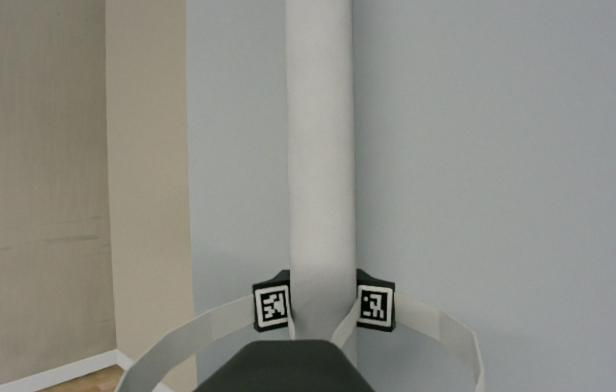

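Call:
move(
  blocking=false,
  r2={"base":{"translate_m":-0.04,"strafe_m":-0.365},"joints":{"wrist_yaw_rad":1.28},"pace":"slow","speeds":{"wrist_yaw_rad":0.12}},
  cameras=[],
)

Call:
wait(
  seconds=7,
  cameras=["r2_wrist_camera"],
)

Scene clock: 244.73 s.
move: r2 moving
r1: as last shown
r1.lidar_m: 1.17 0.97 1.02 2.47 2.62 2.15 2.03 2.15 2.33 2.24 1.04 0.81
r1.motor_effort: lift_m=+23(23) arm_m=-3(4) wheel_0=+1(1) wheel_1=-1(1) wheel_2=+0(0)
r1.servo_current: wrist_yaw_rad=52(65) wrist_pitch_rad=39(46) wrist_roll_rad=33(59) gripper_m=46(52)
r1.wrist_depth_mm: - - - - - - - / - - - - - - 500 / - - - - - - 496 / - - - - - - 504 / - - - - - - 508 / - - 185 194 - - 517 / - - 162 151 153 559 -
r2.base_odometry: x=-2.927 y=-0.770 heading=-2.941
r2.turned_by_wheels: +0.000
r2.turned_by_imu: -0.017
r2.base_tilt: forward=-0.6 right=+0.1
r2.lidar_m: 0.75 0.73 1.86 2.33 2.35 2.90 0.84 0.81 2.69 2.43 2.46 1.66
r2.base_status: translate_m moving; strafe_m moving
r2.joint_positions: lift_m=+0.900 arm_m=+0.337 wrist_yaw_rad=+0.897 wrist_pitch_rad=+0.001 wrist_roll_rad=+0.000 gripper_m=-0.023
r2.joint_status: wrist_yaw_rad moving
r2.measured_speeds: translate_m=-0.006 strafe_m=-0.047 rotate_rad=-0.010 lift_m=+0.000 arm_m=+0.000 wrist_yaw_rad=+0.120 wrist_pitch_rad=+0.000 wrist_roll_rad=+0.000
r2.motor_effort: lift_m=+21(21) arm_m=-8(8) wheel_0=+3(4) wheel_1=-17(17) wheel_2=+19(20)
r2.servo_current: wrist_yaw_rad=176(267) wrist_pitch_rad=39(46) wrist_roll_rad=39(46) gripper_m=111(124)
r2.hand_pose: x=+0.7565 y=+0.1707 z=+1.0777 quat_wxyz=(+0.901, +0.000, +0.000, +0.433) (m; r2's base frame)
r2.wrist_depth_mm: - - 236 164 247 252 257 / - - 237 167 250 252 258 / - - 239 167 250 254 260 / - - 240 168 251 256 262 / - - 242 169 251 257 263 / - - 182 170 181 259 265 / - - 243 - 255 259 266
pictures: none
No camera images: "cameras" was empty.

Scene clock: 249.10 s.
earlier move: r2 off_target
r1.base_odometry: x=-1.216 y=+1.217 heading=-2.357
r1.turned_by_wheels: +0.000
r1.turned_by_imu: +0.000
r1.base_tilt: forward=-1.5 right=+1.3
r1.lidar_m: 1.37 0.95 1.06 2.48 2.61 2.13 2.03 2.15 2.33 2.22 1.05 0.83
r1.base_status: not commanded
r1.joint_positions: lift_m=+0.690 arm_m=+0.000 wrist_yaw_rad=+0.002 wrist_pitch_rad=+0.002 wrist_roll_rad=+0.000 gripper_m=-0.009
r1.joint_status: not commanded
r1.measured_speeds: all 0
r1.motor_effort: lift_m=+23(24) arm_m=-4(4) wheel_0=+1(2) wheel_1=-1(1) wheel_2=+0(0)
r1.servo_current: wrist_yaw_rad=52(78) wrist_pitch_rad=39(52) wrist_roll_rad=52(65) gripper_m=46(59)
r1.hand_pose: x=+0.4595 y=-0.0868 z=+0.8672 quat_wxyz=(+1.000, +0.000, +0.001, +0.001) (m; r1's base frame)
r1.wrist_depth_mm: - - - - - - - / - - - - - - 504 / - - 1537 - - - 492 / - - - - - - 508 / - - - - - - 508 / - - 184 195 - - 512 / - - 163 180 153 554 -
r2.base_odometry: x=-2.959 y=-0.418 heading=-2.940
r2.turned_by_wheels: +0.001
r2.turned_by_imu: +0.004
r2.base_tilt: forward=-0.6 right=+0.0
r2.lidar_m: 0.85 0.68 1.98 2.64 2.68 0.86 0.73 3.56 2.30 2.09 2.11 1.74
r2.base_status: done
r2.joint_positions: lift_m=+0.900 arm_m=+0.337 wrist_yaw_rad=+1.256 wrist_pitch_rad=+0.001 wrist_roll_rad=+0.000 gripper_m=-0.024
r2.joint_status: wrist_yaw_rad off_target (ended at +1.255, target +1.280)
r2.measured_speeds: all 0
r2.on_its_own: wrist_yaw_rad is at rest, and its servo_current (143 mA) is outside its rest range (0 to 104 mA)
r2.motor_effort: lift_m=+21(21) arm_m=-8(8) wheel_0=+6(13) wheel_1=-7(19) wheel_2=+16(21)
r2.servo_current: wrist_yaw_rad=143(312) wrist_pitch_rad=39(46) wrist_roll_rad=46(59) gripper_m=117(124)
r2.hand_pose: x=+0.6806 y=+0.2471 z=+1.0777 quat_wxyz=(+0.809, +0.000, +0.000, +0.587) (m; r2's base frame)
r2.wrist_depth_mm: - - 240 163 242 244 246 / - - 241 164 244 246 248 / - - 242 165 246 247 248 / - - 243 166 247 248 251 / - - 246 168 248 250 252 / - - 245 168 179 251 254 / - - 248 - 251 252 256
wait: 4.37 of 7 s (r2 has come to rest)
pictures: r2_wrist_camera
Images, in order (width x height): r2_wrist_camera 616x392.

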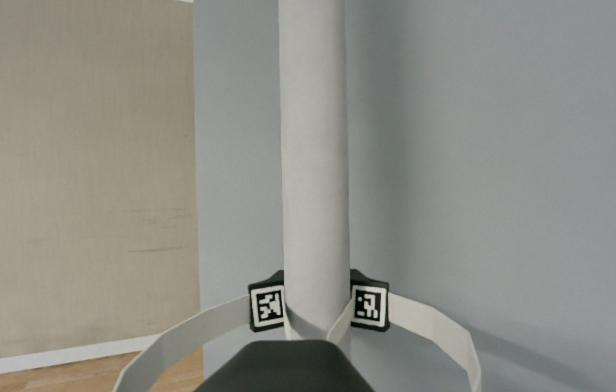

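Call:
move(
  blocking=false,
  r2={"base":{"translate_m":0.07,"strafe_m":-0.357},"joints":{"wrist_yaw_rad":1.64},"pace":"slow","speeds":{"wrist_yaw_rad":0.11}},
  cameras=[],
)

Call:
wait(
  seconds=7,
  cameras=["r2_wrist_camera","r1_head_left_camera"],
)

Scene clock: 254.53 s.
move: r2 moving
r1: as last shown
r1.base_tilt: forward=-1.6 right=+1.2
r1.lidar_m: 1.39 0.97 1.05 2.47 2.62 2.12 2.02 2.16 2.32 2.21 1.03 0.81
r1.motor_effort: lift_m=+23(23) arm_m=-3(4) wheel_0=+1(1) wheel_1=-1(1) wheel_2=+0(0)
r1.servo_current: wrist_yaw_rad=52(65) wrist_pitch_rad=39(46) wrist_roll_rad=52(59) gripper_m=52(52)
r1.wrist_depth_mm: - - - - - - - / - - - - - - 504 / - - 1499 - - - 488 / - - - - - - 504 / - - - - - - 508 / - - 184 195 - - 508 / - - 163 181 153 554 -
r2.base_odometry: x=-2.964 y=-0.406 heading=-2.940
r2.turned_by_wheels: +0.000
r2.turned_by_imu: +0.001
r2.base_tilt: forward=-0.6 right=+0.1
r2.lidar_m: 0.88 0.68 1.99 2.66 2.69 0.88 0.76 3.57 2.29 2.08 2.11 1.73
r2.base_status: translate_m moving; strafe_m moving
r2.joint_positions: lift_m=+0.900 arm_m=+0.337 wrist_yaw_rad=+1.294 wrist_pitch_rad=+0.001 wrist_roll_rad=+0.000 gripper_m=-0.024
r2.joint_status: wrist_yaw_rad moving
r2.measured_speeds: translate_m=+0.011 strafe_m=-0.051 rotate_rad=+0.004 lift_m=+0.000 arm_m=+0.000 wrist_yaw_rad=+0.101 wrist_pitch_rad=+0.000 wrist_roll_rad=+0.000
r2.motor_effort: lift_m=+20(21) arm_m=-8(8) wheel_0=+6(12) wheel_1=-14(14) wheel_2=+5(16)
r2.servo_current: wrist_yaw_rad=280(280) wrist_pitch_rad=46(46) wrist_roll_rad=52(52) gripper_m=117(117)
r2.hand_pose: x=+0.6710 y=+0.2536 z=+1.0777 quat_wxyz=(+0.798, +0.000, +0.000, +0.603) (m; r2's base frame)
r2.wrist_depth_mm: - - 240 164 241 241 242 / - - 241 167 243 244 243 / - - 244 167 244 245 245 / - - 244 167 246 245 247 / - - 245 168 247 248 247 / - - 246 168 180 248 249 / - - 249 - 249 250 251
pictures: none
No camera images: "cameras" was empty.

Scene clock: 258.90 s.
earlier move: r2 off_target
r1.base_odometry: x=-1.216 y=+1.217 heading=-2.357
r1.turned_by_wheels: +0.000
r1.turned_by_imu: +0.000
r1.base_tilt: forward=-1.5 right=+1.2
r1.lidar_m: 1.89 0.95 1.04 2.47 2.59 2.15 2.04 2.16 2.30 2.23 1.06 0.81
r1.base_status: not commanded
r1.joint_positions: lift_m=+0.690 arm_m=+0.000 wrist_yaw_rad=+0.002 wrist_pitch_rad=+0.002 wrist_roll_rad=+0.000 gripper_m=-0.009
r1.joint_status: not commanded
r1.measured_speeds: all 0
r1.motor_effort: lift_m=+23(23) arm_m=-4(4) wheel_0=+1(2) wheel_1=-1(1) wheel_2=+0(0)
r1.servo_current: wrist_yaw_rad=46(72) wrist_pitch_rad=39(52) wrist_roll_rad=46(72) gripper_m=52(59)
r1.hand_pose: x=+0.4595 y=-0.0868 z=+0.8672 quat_wxyz=(+1.000, +0.000, +0.001, +0.001) (m; r1's base frame)
r1.wrist_depth_mm: - - - - - - - / - - - - - - 500 / - 1661 - - - - 492 / - - - - - - 504 / - - - - - - 512 / - - - 194 - - 508 / - 131 181 180 153 554 -
r2.base_odometry: x=-3.099 y=-0.083 heading=-2.940
r2.turned_by_wheels: +0.000
r2.turned_by_imu: +0.006
r2.base_tilt: forward=-0.6 right=+0.0
r2.lidar_m: 1.38 0.58 1.93 3.02 3.02 0.93 1.09 2.96 1.89 1.74 1.74 1.71
r2.base_status: done
r2.joint_positions: lift_m=+0.900 arm_m=+0.337 wrist_yaw_rad=+1.615 wrist_pitch_rad=+0.001 wrist_roll_rad=+0.000 gripper_m=-0.024
r2.joint_status: wrist_yaw_rad off_target (ended at +1.612, target +1.640)
r2.measured_speeds: translate_m=+0.000 strafe_m=+0.000 rotate_rad=+0.000 lift_m=+0.000 arm_m=+0.000 wrist_yaw_rad=+0.001 wrist_pitch_rad=+0.000 wrist_roll_rad=+0.000
r2.on_its_own: wrist_yaw_rad is at rest, and its servo_current (150 mA) is outside its rest range (0 to 104 mA)
r2.motor_effort: lift_m=+21(21) arm_m=-8(8) wheel_0=+9(17) wheel_1=-6(14) wheel_2=+2(16)
r2.servo_current: wrist_yaw_rad=150(319) wrist_pitch_rad=46(46) wrist_roll_rad=39(59) gripper_m=111(124)
r2.hand_pose: x=+0.5827 y=+0.2920 z=+1.0777 quat_wxyz=(+0.691, +0.000, +0.000, +0.723) (m; r2's base frame)
r2.wrist_depth_mm: - - 242 162 240 240 239 / - - 244 164 242 242 240 / - - 245 165 243 242 242 / - - 245 165 244 244 244 / - - 248 167 246 245 244 / - - 248 168 180 247 246 / - - 248 - 248 248 247
wait: 4.37 of 7 s (r2 has come to rest)
pictures: r1_head_left_camera, r2_wrist_camera
Images, in order (width x height): r1_head_left_camera 420x672, r2_wrist_camera 616x392.

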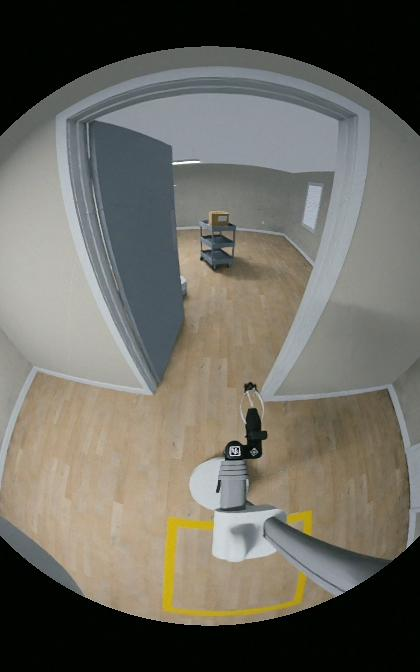

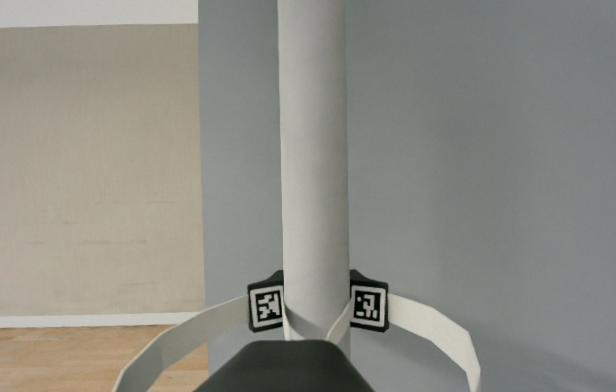

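Call:
move(
  blocking=false,
  r2={"base":{"translate_m":0.045,"strafe_m":-0.176},"joints":{"wrist_yaw_rad":1.82},"pace":"slow","speeds":{"wrist_yaw_rad":0.11}},
  cameras=[],
)

Call:
wait(
  seconds=4,
  cameras=["r2_wrist_camera","r1_head_left_camera","r1_head_camera"],
)

Call:
zoom_image(
  camera="r1_head_camera",
  region=[60, 0, 400, 480],
)

Scene clock: 264.27 s.
move: r2 moving
r1: as last shown
r1.base_tilt: forward=-1.6 right=+1.3
r1.lidar_m: 1.89 0.97 1.07 2.46 2.60 2.12 2.04 2.18 2.31 2.21 1.03 0.79
r1.motor_effort: lift_m=+23(23) arm_m=-3(4) wheel_0=+1(1) wheel_1=-1(1) wheel_2=+0(0)
r1.servo_current: wrist_yaw_rad=65(65) wrist_pitch_rad=39(46) wrist_roll_rad=72(72) gripper_m=46(52)
r1.wrist_depth_mm: - - - - - - - / - - - - - - 504 / - - - - - - 496 / - - - - - - 504 / - - - - - - 512 / - - - 195 - - 508 / - 131 180 181 152 559 -
r2.base_odometry: x=-3.105 y=-0.071 heading=-2.940
r2.turned_by_wheels: +0.000
r2.turned_by_imu: +0.001
r2.base_tilt: forward=-0.6 right=+0.0
r2.lidar_m: 1.40 0.59 1.93 3.03 3.06 0.92 1.12 2.91 1.90 1.69 1.74 1.70
r2.base_status: translate_m moving; strafe_m moving
r2.joint_positions: lift_m=+0.900 arm_m=+0.337 wrist_yaw_rad=+1.649 wrist_pitch_rad=+0.001 wrist_roll_rad=+0.000 gripper_m=-0.024
r2.joint_status: wrist_yaw_rad moving
r2.measured_speeds: translate_m=+0.012 strafe_m=-0.049 rotate_rad=+0.000 lift_m=+0.000 arm_m=+0.000 wrist_yaw_rad=+0.079 wrist_pitch_rad=+0.000 wrist_roll_rad=+0.000
r2.motor_effort: lift_m=+21(21) arm_m=-8(8) wheel_0=+16(17) wheel_1=-11(12) wheel_2=+4(5)
r2.servo_current: wrist_yaw_rad=332(332) wrist_pitch_rad=39(39) wrist_roll_rad=46(59) gripper_m=104(117)
r2.hand_pose: x=+0.5728 y=+0.2943 z=+1.0777 quat_wxyz=(+0.679, +0.000, +0.000, +0.734) (m; r2's base frame)
r2.wrist_depth_mm: - - 242 163 238 237 236 / - - 244 165 241 238 237 / - - 244 165 241 239 238 / - - 245 165 243 241 238 / - - 247 166 244 242 241 / - - 249 167 178 244 242 / - - 250 - 247 243 243
pictures: none
No camera images: "cameras" was empty.

Scene clock: 266.83 s.
earlier move: r2 off_target
r1.base_odometry: x=-1.216 y=+1.217 heading=-2.357
r1.turned_by_wheels: +0.000
r1.turned_by_imu: +0.000
r1.base_tilt: forward=-1.6 right=+1.3
r1.lidar_m: 3.16 0.95 1.06 2.46 2.59 2.13 2.05 2.17 2.32 2.24 1.02 0.81
r1.base_status: not commanded
r1.joint_positions: lift_m=+0.690 arm_m=+0.000 wrist_yaw_rad=+0.002 wrist_pitch_rad=+0.002 wrist_roll_rad=+0.000 gripper_m=-0.009
r1.joint_status: not commanded
r1.measured_speeds: all 0
r1.motor_effort: lift_m=+23(24) arm_m=-4(4) wheel_0=+0(2) wheel_1=-1(1) wheel_2=+0(0)
r1.servo_current: wrist_yaw_rad=52(72) wrist_pitch_rad=46(52) wrist_roll_rad=65(72) gripper_m=46(52)
r1.hand_pose: x=+0.4595 y=-0.0868 z=+0.8672 quat_wxyz=(+1.000, +0.000, +0.001, +0.001) (m; r1's base frame)
r1.wrist_depth_mm: - - - - - - - / - - - - - - 508 / - - - - - - 492 / - - - - - - 508 / - - - - - - 508 / - - - 195 - - 508 / - 138 180 180 153 559 -
r2.base_odometry: x=-3.179 y=+0.080 heading=-2.939
r2.turned_by_wheels: +0.000
r2.turned_by_imu: +0.007
r2.base_tilt: forward=-0.6 right=+0.0
r2.lidar_m: 1.53 0.58 2.03 3.20 3.20 1.06 1.33 2.61 1.71 1.54 1.58 1.69
r2.base_status: done
r2.joint_positions: lift_m=+0.900 arm_m=+0.337 wrist_yaw_rad=+1.755 wrist_pitch_rad=+0.001 wrist_roll_rad=+0.000 gripper_m=-0.024
r2.joint_status: wrist_yaw_rad off_target (ended at +1.755, target +1.820)
r2.measured_speeds: all 0
r2.on_its_own: wrist_yaw_rad is at rest, and its servo_current (767 mA) is outside its rest range (0 to 104 mA)
r2.motor_effort: lift_m=+21(21) arm_m=-8(8) wheel_0=+8(17) wheel_1=-11(14) wheel_2=+10(11)
r2.servo_current: wrist_yaw_rad=767(813) wrist_pitch_rad=39(46) wrist_roll_rad=46(59) gripper_m=104(117)
r2.hand_pose: x=+0.5412 y=+0.2995 z=+1.0777 quat_wxyz=(+0.639, +0.000, +0.000, +0.769) (m; r2's base frame)
r2.wrist_depth_mm: - - 236 236 237 241 242 / - - 236 236 239 243 244 / - - 237 238 240 243 244 / - - 238 238 241 244 246 / - - - 240 244 244 247 / - - 242 182 171 246 249 / - - 242 - 245 247 250
wait: 2.57 of 4 s (r2 has come to rest)
pictures: r1_head_camera, r1_head_left_camera, r2_wrist_camera
Images, in order (width x height): r1_head_camera 420x560, r1_head_left_camera 420x672, r2_wrist_camera 616x392.

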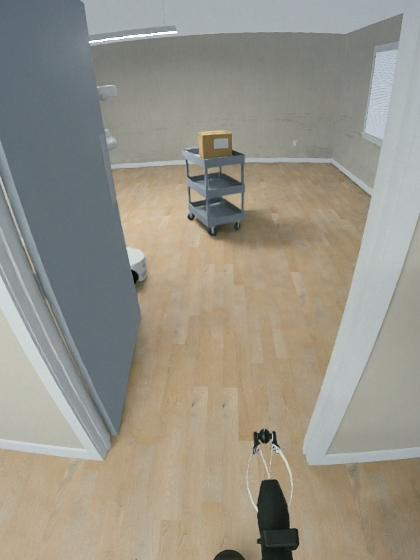

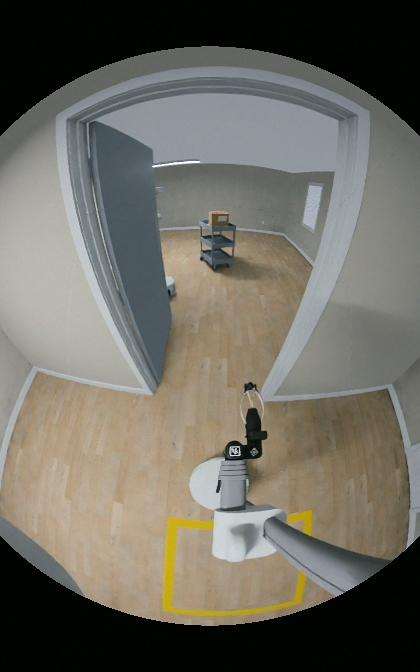

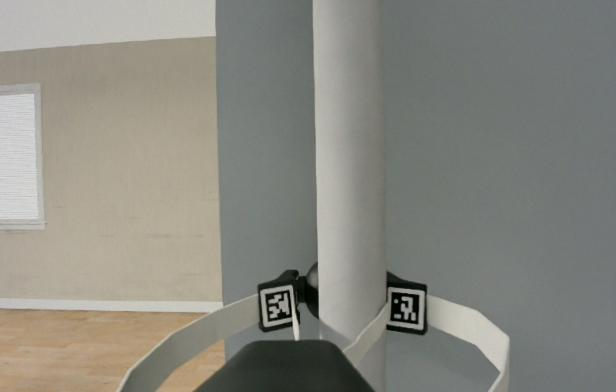

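Scaled by 1.050 from the camera's 420x560 image, which has a finer 600x800 frame.

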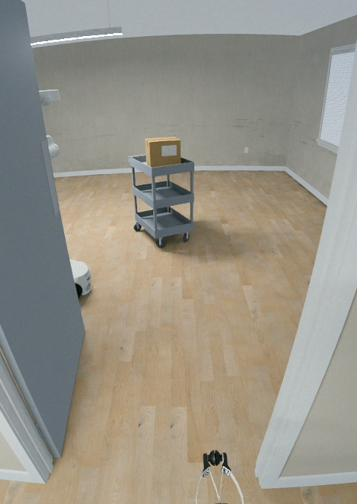

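Call:
move(
  blocking=false,
  r2={"base":{"translate_m":0.025,"strafe_m":0.0},"joints":{"wrist_yaw_rad":1.75},"pace":"slow"},
  cameras=[],
)

Call:
wait(
  seconds=2,
  cameras=["r2_wrist_camera"],
)

Scene clock: 283.67 s.
move: r2 moving
r1: as last shown
r1.lidar_m: 3.18 0.98 1.02 2.48 2.58 2.12 2.05 2.18 2.31 2.23 1.04 0.81
r1.motor_effort: lift_m=+23(23) arm_m=-4(4) wheel_0=+1(1) wheel_1=-1(1) wheel_2=+0(0)
r1.servo_current: wrist_yaw_rad=52(65) wrist_pitch_rad=46(46) wrist_roll_rad=52(65) gripper_m=52(52)
r1.wrist_depth_mm: - - - - - - - / - - - - - - 504 / - - - - - - 492 / - - - - - - 508 / - - - - - - 512 / - - - 195 - - 508 / - 138 180 181 152 564 -
r2.base_odometry: x=-3.191 y=+0.077 heading=-2.938
r2.turned_by_wheels: +0.001
r2.turned_by_imu: +0.002
r2.base_tilt: forward=-0.6 right=+0.0
r2.lidar_m: 1.52 0.57 2.03 3.20 3.22 1.07 1.35 2.63 1.73 1.55 1.56 1.66
r2.base_status: translate_m moving; strafe_m moving
r2.joint_positions: lift_m=+0.900 arm_m=+0.337 wrist_yaw_rad=+1.735 wrist_pitch_rad=+0.001 wrist_roll_rad=+0.000 gripper_m=-0.024
r2.joint_status: wrist_yaw_rad moving
r2.measured_speeds: translate_m=+0.049 strafe_m=+0.000 rotate_rad=+0.001 lift_m=+0.000 arm_m=+0.000 wrist_yaw_rad=+0.000 wrist_pitch_rad=+0.000 wrist_roll_rad=+0.000
r2.motor_effort: lift_m=+21(21) arm_m=-8(8) wheel_0=+9(14) wheel_1=+0(11) wheel_2=+1(10)
r2.servo_current: wrist_yaw_rad=98(767) wrist_pitch_rad=39(39) wrist_roll_rad=46(52) gripper_m=104(111)
r2.hand_pose: x=+0.5473 y=+0.2988 z=+1.0777 quat_wxyz=(+0.647, +0.000, +0.000, +0.763) (m; r2's base frame)
r2.wrist_depth_mm: - - 238 163 242 245 247 / - - 240 164 244 247 249 / - - 241 164 245 249 250 / - - 242 165 247 250 251 / - - 243 166 249 250 253 / - - 244 167 178 252 254 / - - 245 - 251 252 255
pictures: none
No camera images: "cameras" was empty.

Scene clock: 284.47 s.
earlier move: r2 done
r1.base_odometry: x=-1.216 y=+1.217 heading=-2.357
r1.turned_by_wheels: +0.000
r1.turned_by_imu: +0.000
r1.base_tilt: forward=-1.6 right=+1.3
r1.lidar_m: 3.19 0.96 1.06 2.49 2.60 2.13 2.04 2.15 2.33 2.22 1.04 0.83
r1.base_status: not commanded
r1.joint_positions: lift_m=+0.690 arm_m=+0.000 wrist_yaw_rad=+0.002 wrist_pitch_rad=+0.002 wrist_roll_rad=+0.000 gripper_m=-0.009
r1.joint_status: not commanded
r1.measured_speeds: all 0
r1.motor_effort: lift_m=+23(24) arm_m=-4(4) wheel_0=+1(2) wheel_1=-1(1) wheel_2=+0(0)
r1.servo_current: wrist_yaw_rad=65(65) wrist_pitch_rad=46(52) wrist_roll_rad=46(65) gripper_m=46(52)
r1.hand_pose: x=+0.4595 y=-0.0868 z=+0.8672 quat_wxyz=(+1.000, +0.000, +0.001, +0.001) (m; r1's base frame)
r1.wrist_depth_mm: - - - - - - - / - - - - - - 504 / - - - - - - 492 / - - - - - - 508 / - - - - - - 512 / - - - 195 - - 508 / - 138 180 181 153 554 -
r2.base_odometry: x=-3.203 y=+0.075 heading=-2.938
r2.turned_by_wheels: +0.001
r2.turned_by_imu: +0.001
r2.base_tilt: forward=-0.6 right=+0.0
r2.lidar_m: 1.52 0.57 2.02 3.19 3.22 1.08 1.37 2.61 1.71 1.54 1.56 1.68
r2.base_status: done
r2.joint_positions: lift_m=+0.900 arm_m=+0.337 wrist_yaw_rad=+1.740 wrist_pitch_rad=+0.001 wrist_roll_rad=+0.000 gripper_m=-0.024
r2.joint_status: all done
r2.measured_speeds: all 0
r2.motor_effort: lift_m=+21(21) arm_m=-8(8) wheel_0=+13(15) wheel_1=+7(11) wheel_2=+2(10)
r2.servo_current: wrist_yaw_rad=65(767) wrist_pitch_rad=39(46) wrist_roll_rad=46(59) gripper_m=98(111)
r2.hand_pose: x=+0.5457 y=+0.2990 z=+1.0777 quat_wxyz=(+0.645, +0.000, +0.000, +0.764) (m; r2's base frame)
r2.wrist_depth_mm: - - 240 163 242 245 245 / - - 242 165 244 244 245 / - - 244 167 245 246 248 / - - 246 165 247 248 249 / - - 247 168 248 249 251 / - - 186 167 181 251 252 / - - 248 - 250 250 252
wait: 0.80 of 2 s (r2 has come to rest)
pictures: r2_wrist_camera
Images, in order (width x height): r2_wrist_camera 616x392.

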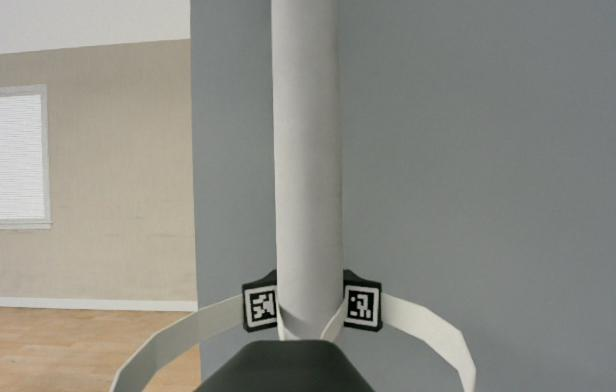

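Call:
move(
  blocking=false,
  r1={"base":{"translate_m":1.9,"strafe_m":-0.03}},
  cameras=[],
)

Call:
wait(
  seconds=9,
  cameras=["r1_head_camera","r1_head_left_camera"],
)

Scene clock: 328.30 s.
move: r1 moving
r1.base_odometry: x=-1.238 y=+1.195 heading=-2.356
r1.turned_by_wheels: +0.000
r1.turned_by_imu: +0.000
r1.base_tilt: forward=-1.6 right=+1.2
r1.lidar_m: 3.12 0.94 1.00 2.48 2.58 2.17 2.08 2.19 2.31 2.23 1.00 0.79
r1.base_status: translate_m moving; strafe_m moving
r1.joint_positions: lift_m=+0.690 arm_m=+0.000 wrist_yaw_rad=+0.002 wrist_pitch_rad=+0.002 wrist_roll_rad=+0.000 gripper_m=-0.009
r1.joint_status: not commanded
r1.measured_speeds: translate_m=+0.123 strafe_m=-0.002 rotate_rad=-0.002 lift_m=+0.000 arm_m=+0.000 wrist_yaw_rad=+0.000 wrist_pitch_rad=+0.000 wrist_roll_rad=+0.000
r1.motor_effort: lift_m=+23(24) arm_m=-4(4) wheel_0=+6(9) wheel_1=+5(7) wheel_2=-9(9)
r1.servo_current: wrist_yaw_rad=39(59) wrist_pitch_rad=39(46) wrist_roll_rad=59(59) gripper_m=52(52)
r1.hand_pose: x=+0.4595 y=-0.0868 z=+0.8672 quat_wxyz=(+1.000, +0.000, +0.001, +0.001) (m; r1's base frame)
r1.wrist_depth_mm: - - - - - - - / - - - - - - 492 / - - - - - - 484 / - - - - - - 484 / - - - - - - 484 / - - - 195 - - 480 / - 138 180 181 152 549 -
r2: as last shown
r2.turned_by_wheels: +0.000
r2.turned_by_imu: +0.000
r2.base_tilt: forward=-0.7 right=+0.1
r2.lidar_m: 1.50 0.54 2.03 3.20 3.23 1.10 1.36 2.62 1.71 1.54 1.56 1.69
r2.motor_effort: lift_m=+21(21) arm_m=-8(8) wheel_0=+14(14) wheel_1=+7(7) wheel_2=+2(2)
r2.servo_current: wrist_yaw_rad=59(72) wrist_pitch_rad=46(46) wrist_roll_rad=46(52) gripper_m=104(111)
r2.wrist_depth_mm: - - 240 163 244 245 244 / - - 242 165 244 245 246 / - - 243 167 245 247 247 / - - 245 165 246 247 249 / - - 245 168 247 249 250 / - - 185 167 182 251 252 / - - 248 - 251 251 252
pictures: none
No camera images: "cameras" was empty.

Scene clock: 335.63 s.
earlier move: r1 done
r1.base_odometry: x=-2.581 y=-0.105 heading=-2.356
r1.turned_by_wheels: +0.000
r1.turned_by_imu: +0.000
r1.base_tilt: forward=-1.6 right=+1.3
r1.lidar_m: 1.31 3.52 0.85 0.63 0.65 0.90 4.08 1.05 1.47 2.24 2.35 3.23
r1.base_status: done
r1.joint_positions: lift_m=+0.690 arm_m=+0.000 wrist_yaw_rad=+0.002 wrist_pitch_rad=+0.002 wrist_roll_rad=+0.000 gripper_m=-0.009
r1.joint_status: not commanded
r1.measured_speeds: all 0
r1.motor_effort: lift_m=+23(24) arm_m=-3(4) wheel_0=+2(10) wheel_1=+2(7) wheel_2=+1(10)
r1.servo_current: wrist_yaw_rad=52(72) wrist_pitch_rad=39(52) wrist_roll_rad=46(65) gripper_m=52(59)
r1.hand_pose: x=+0.4595 y=-0.0868 z=+0.8672 quat_wxyz=(+1.000, +0.000, +0.001, +0.001) (m; r1's base frame)
r1.wrist_depth_mm: - - - - - - - / - - - - - - - / - - - - - - - / - - 1255 1308 - - - / - - - - - - - / - - 187 194 - - - / - - 163 135 152 1921 -
r2.base_odometry: x=-3.203 y=+0.075 heading=-2.938
r2.turned_by_wheels: +0.000
r2.turned_by_imu: +0.001
r2.base_tilt: forward=-0.6 right=+0.1
r2.lidar_m: 1.51 0.55 0.86 0.89 3.25 1.06 1.35 2.59 1.69 1.54 1.57 1.69
r2.base_status: not commanded
r2.joint_positions: lift_m=+0.900 arm_m=+0.337 wrist_yaw_rad=+1.740 wrist_pitch_rad=+0.001 wrist_roll_rad=+0.000 gripper_m=-0.024
r2.joint_status: not commanded
r2.measured_speeds: all 0
r2.motor_effort: lift_m=+20(21) arm_m=-8(8) wheel_0=+13(14) wheel_1=+7(8) wheel_2=+2(3)
r2.servo_current: wrist_yaw_rad=52(85) wrist_pitch_rad=39(46) wrist_roll_rad=59(65) gripper_m=98(111)
r2.hand_pose: x=+0.5457 y=+0.2990 z=+1.0777 quat_wxyz=(+0.645, +0.000, +0.000, +0.764) (m; r2's base frame)
r2.wrist_depth_mm: - - 242 163 242 244 245 / - - 242 165 244 245 246 / - - 243 167 246 246 247 / - - 244 165 246 247 248 / - - 245 168 247 249 250 / - - 186 167 181 250 251 / - - 247 - 251 252 253
wait: 7.33 of 9 s (r1 has come to rest)
pictures: r1_head_camera, r1_head_left_camera
Images, in order (width x height): r1_head_camera 420x560, r1_head_left_camera 420x672.

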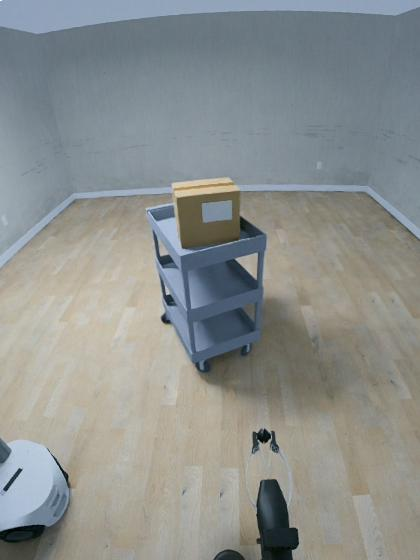

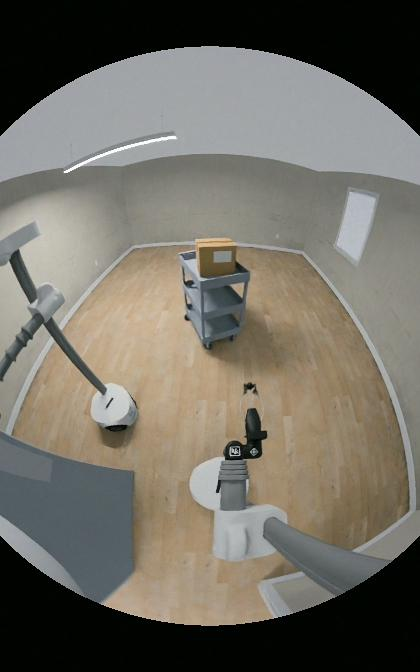

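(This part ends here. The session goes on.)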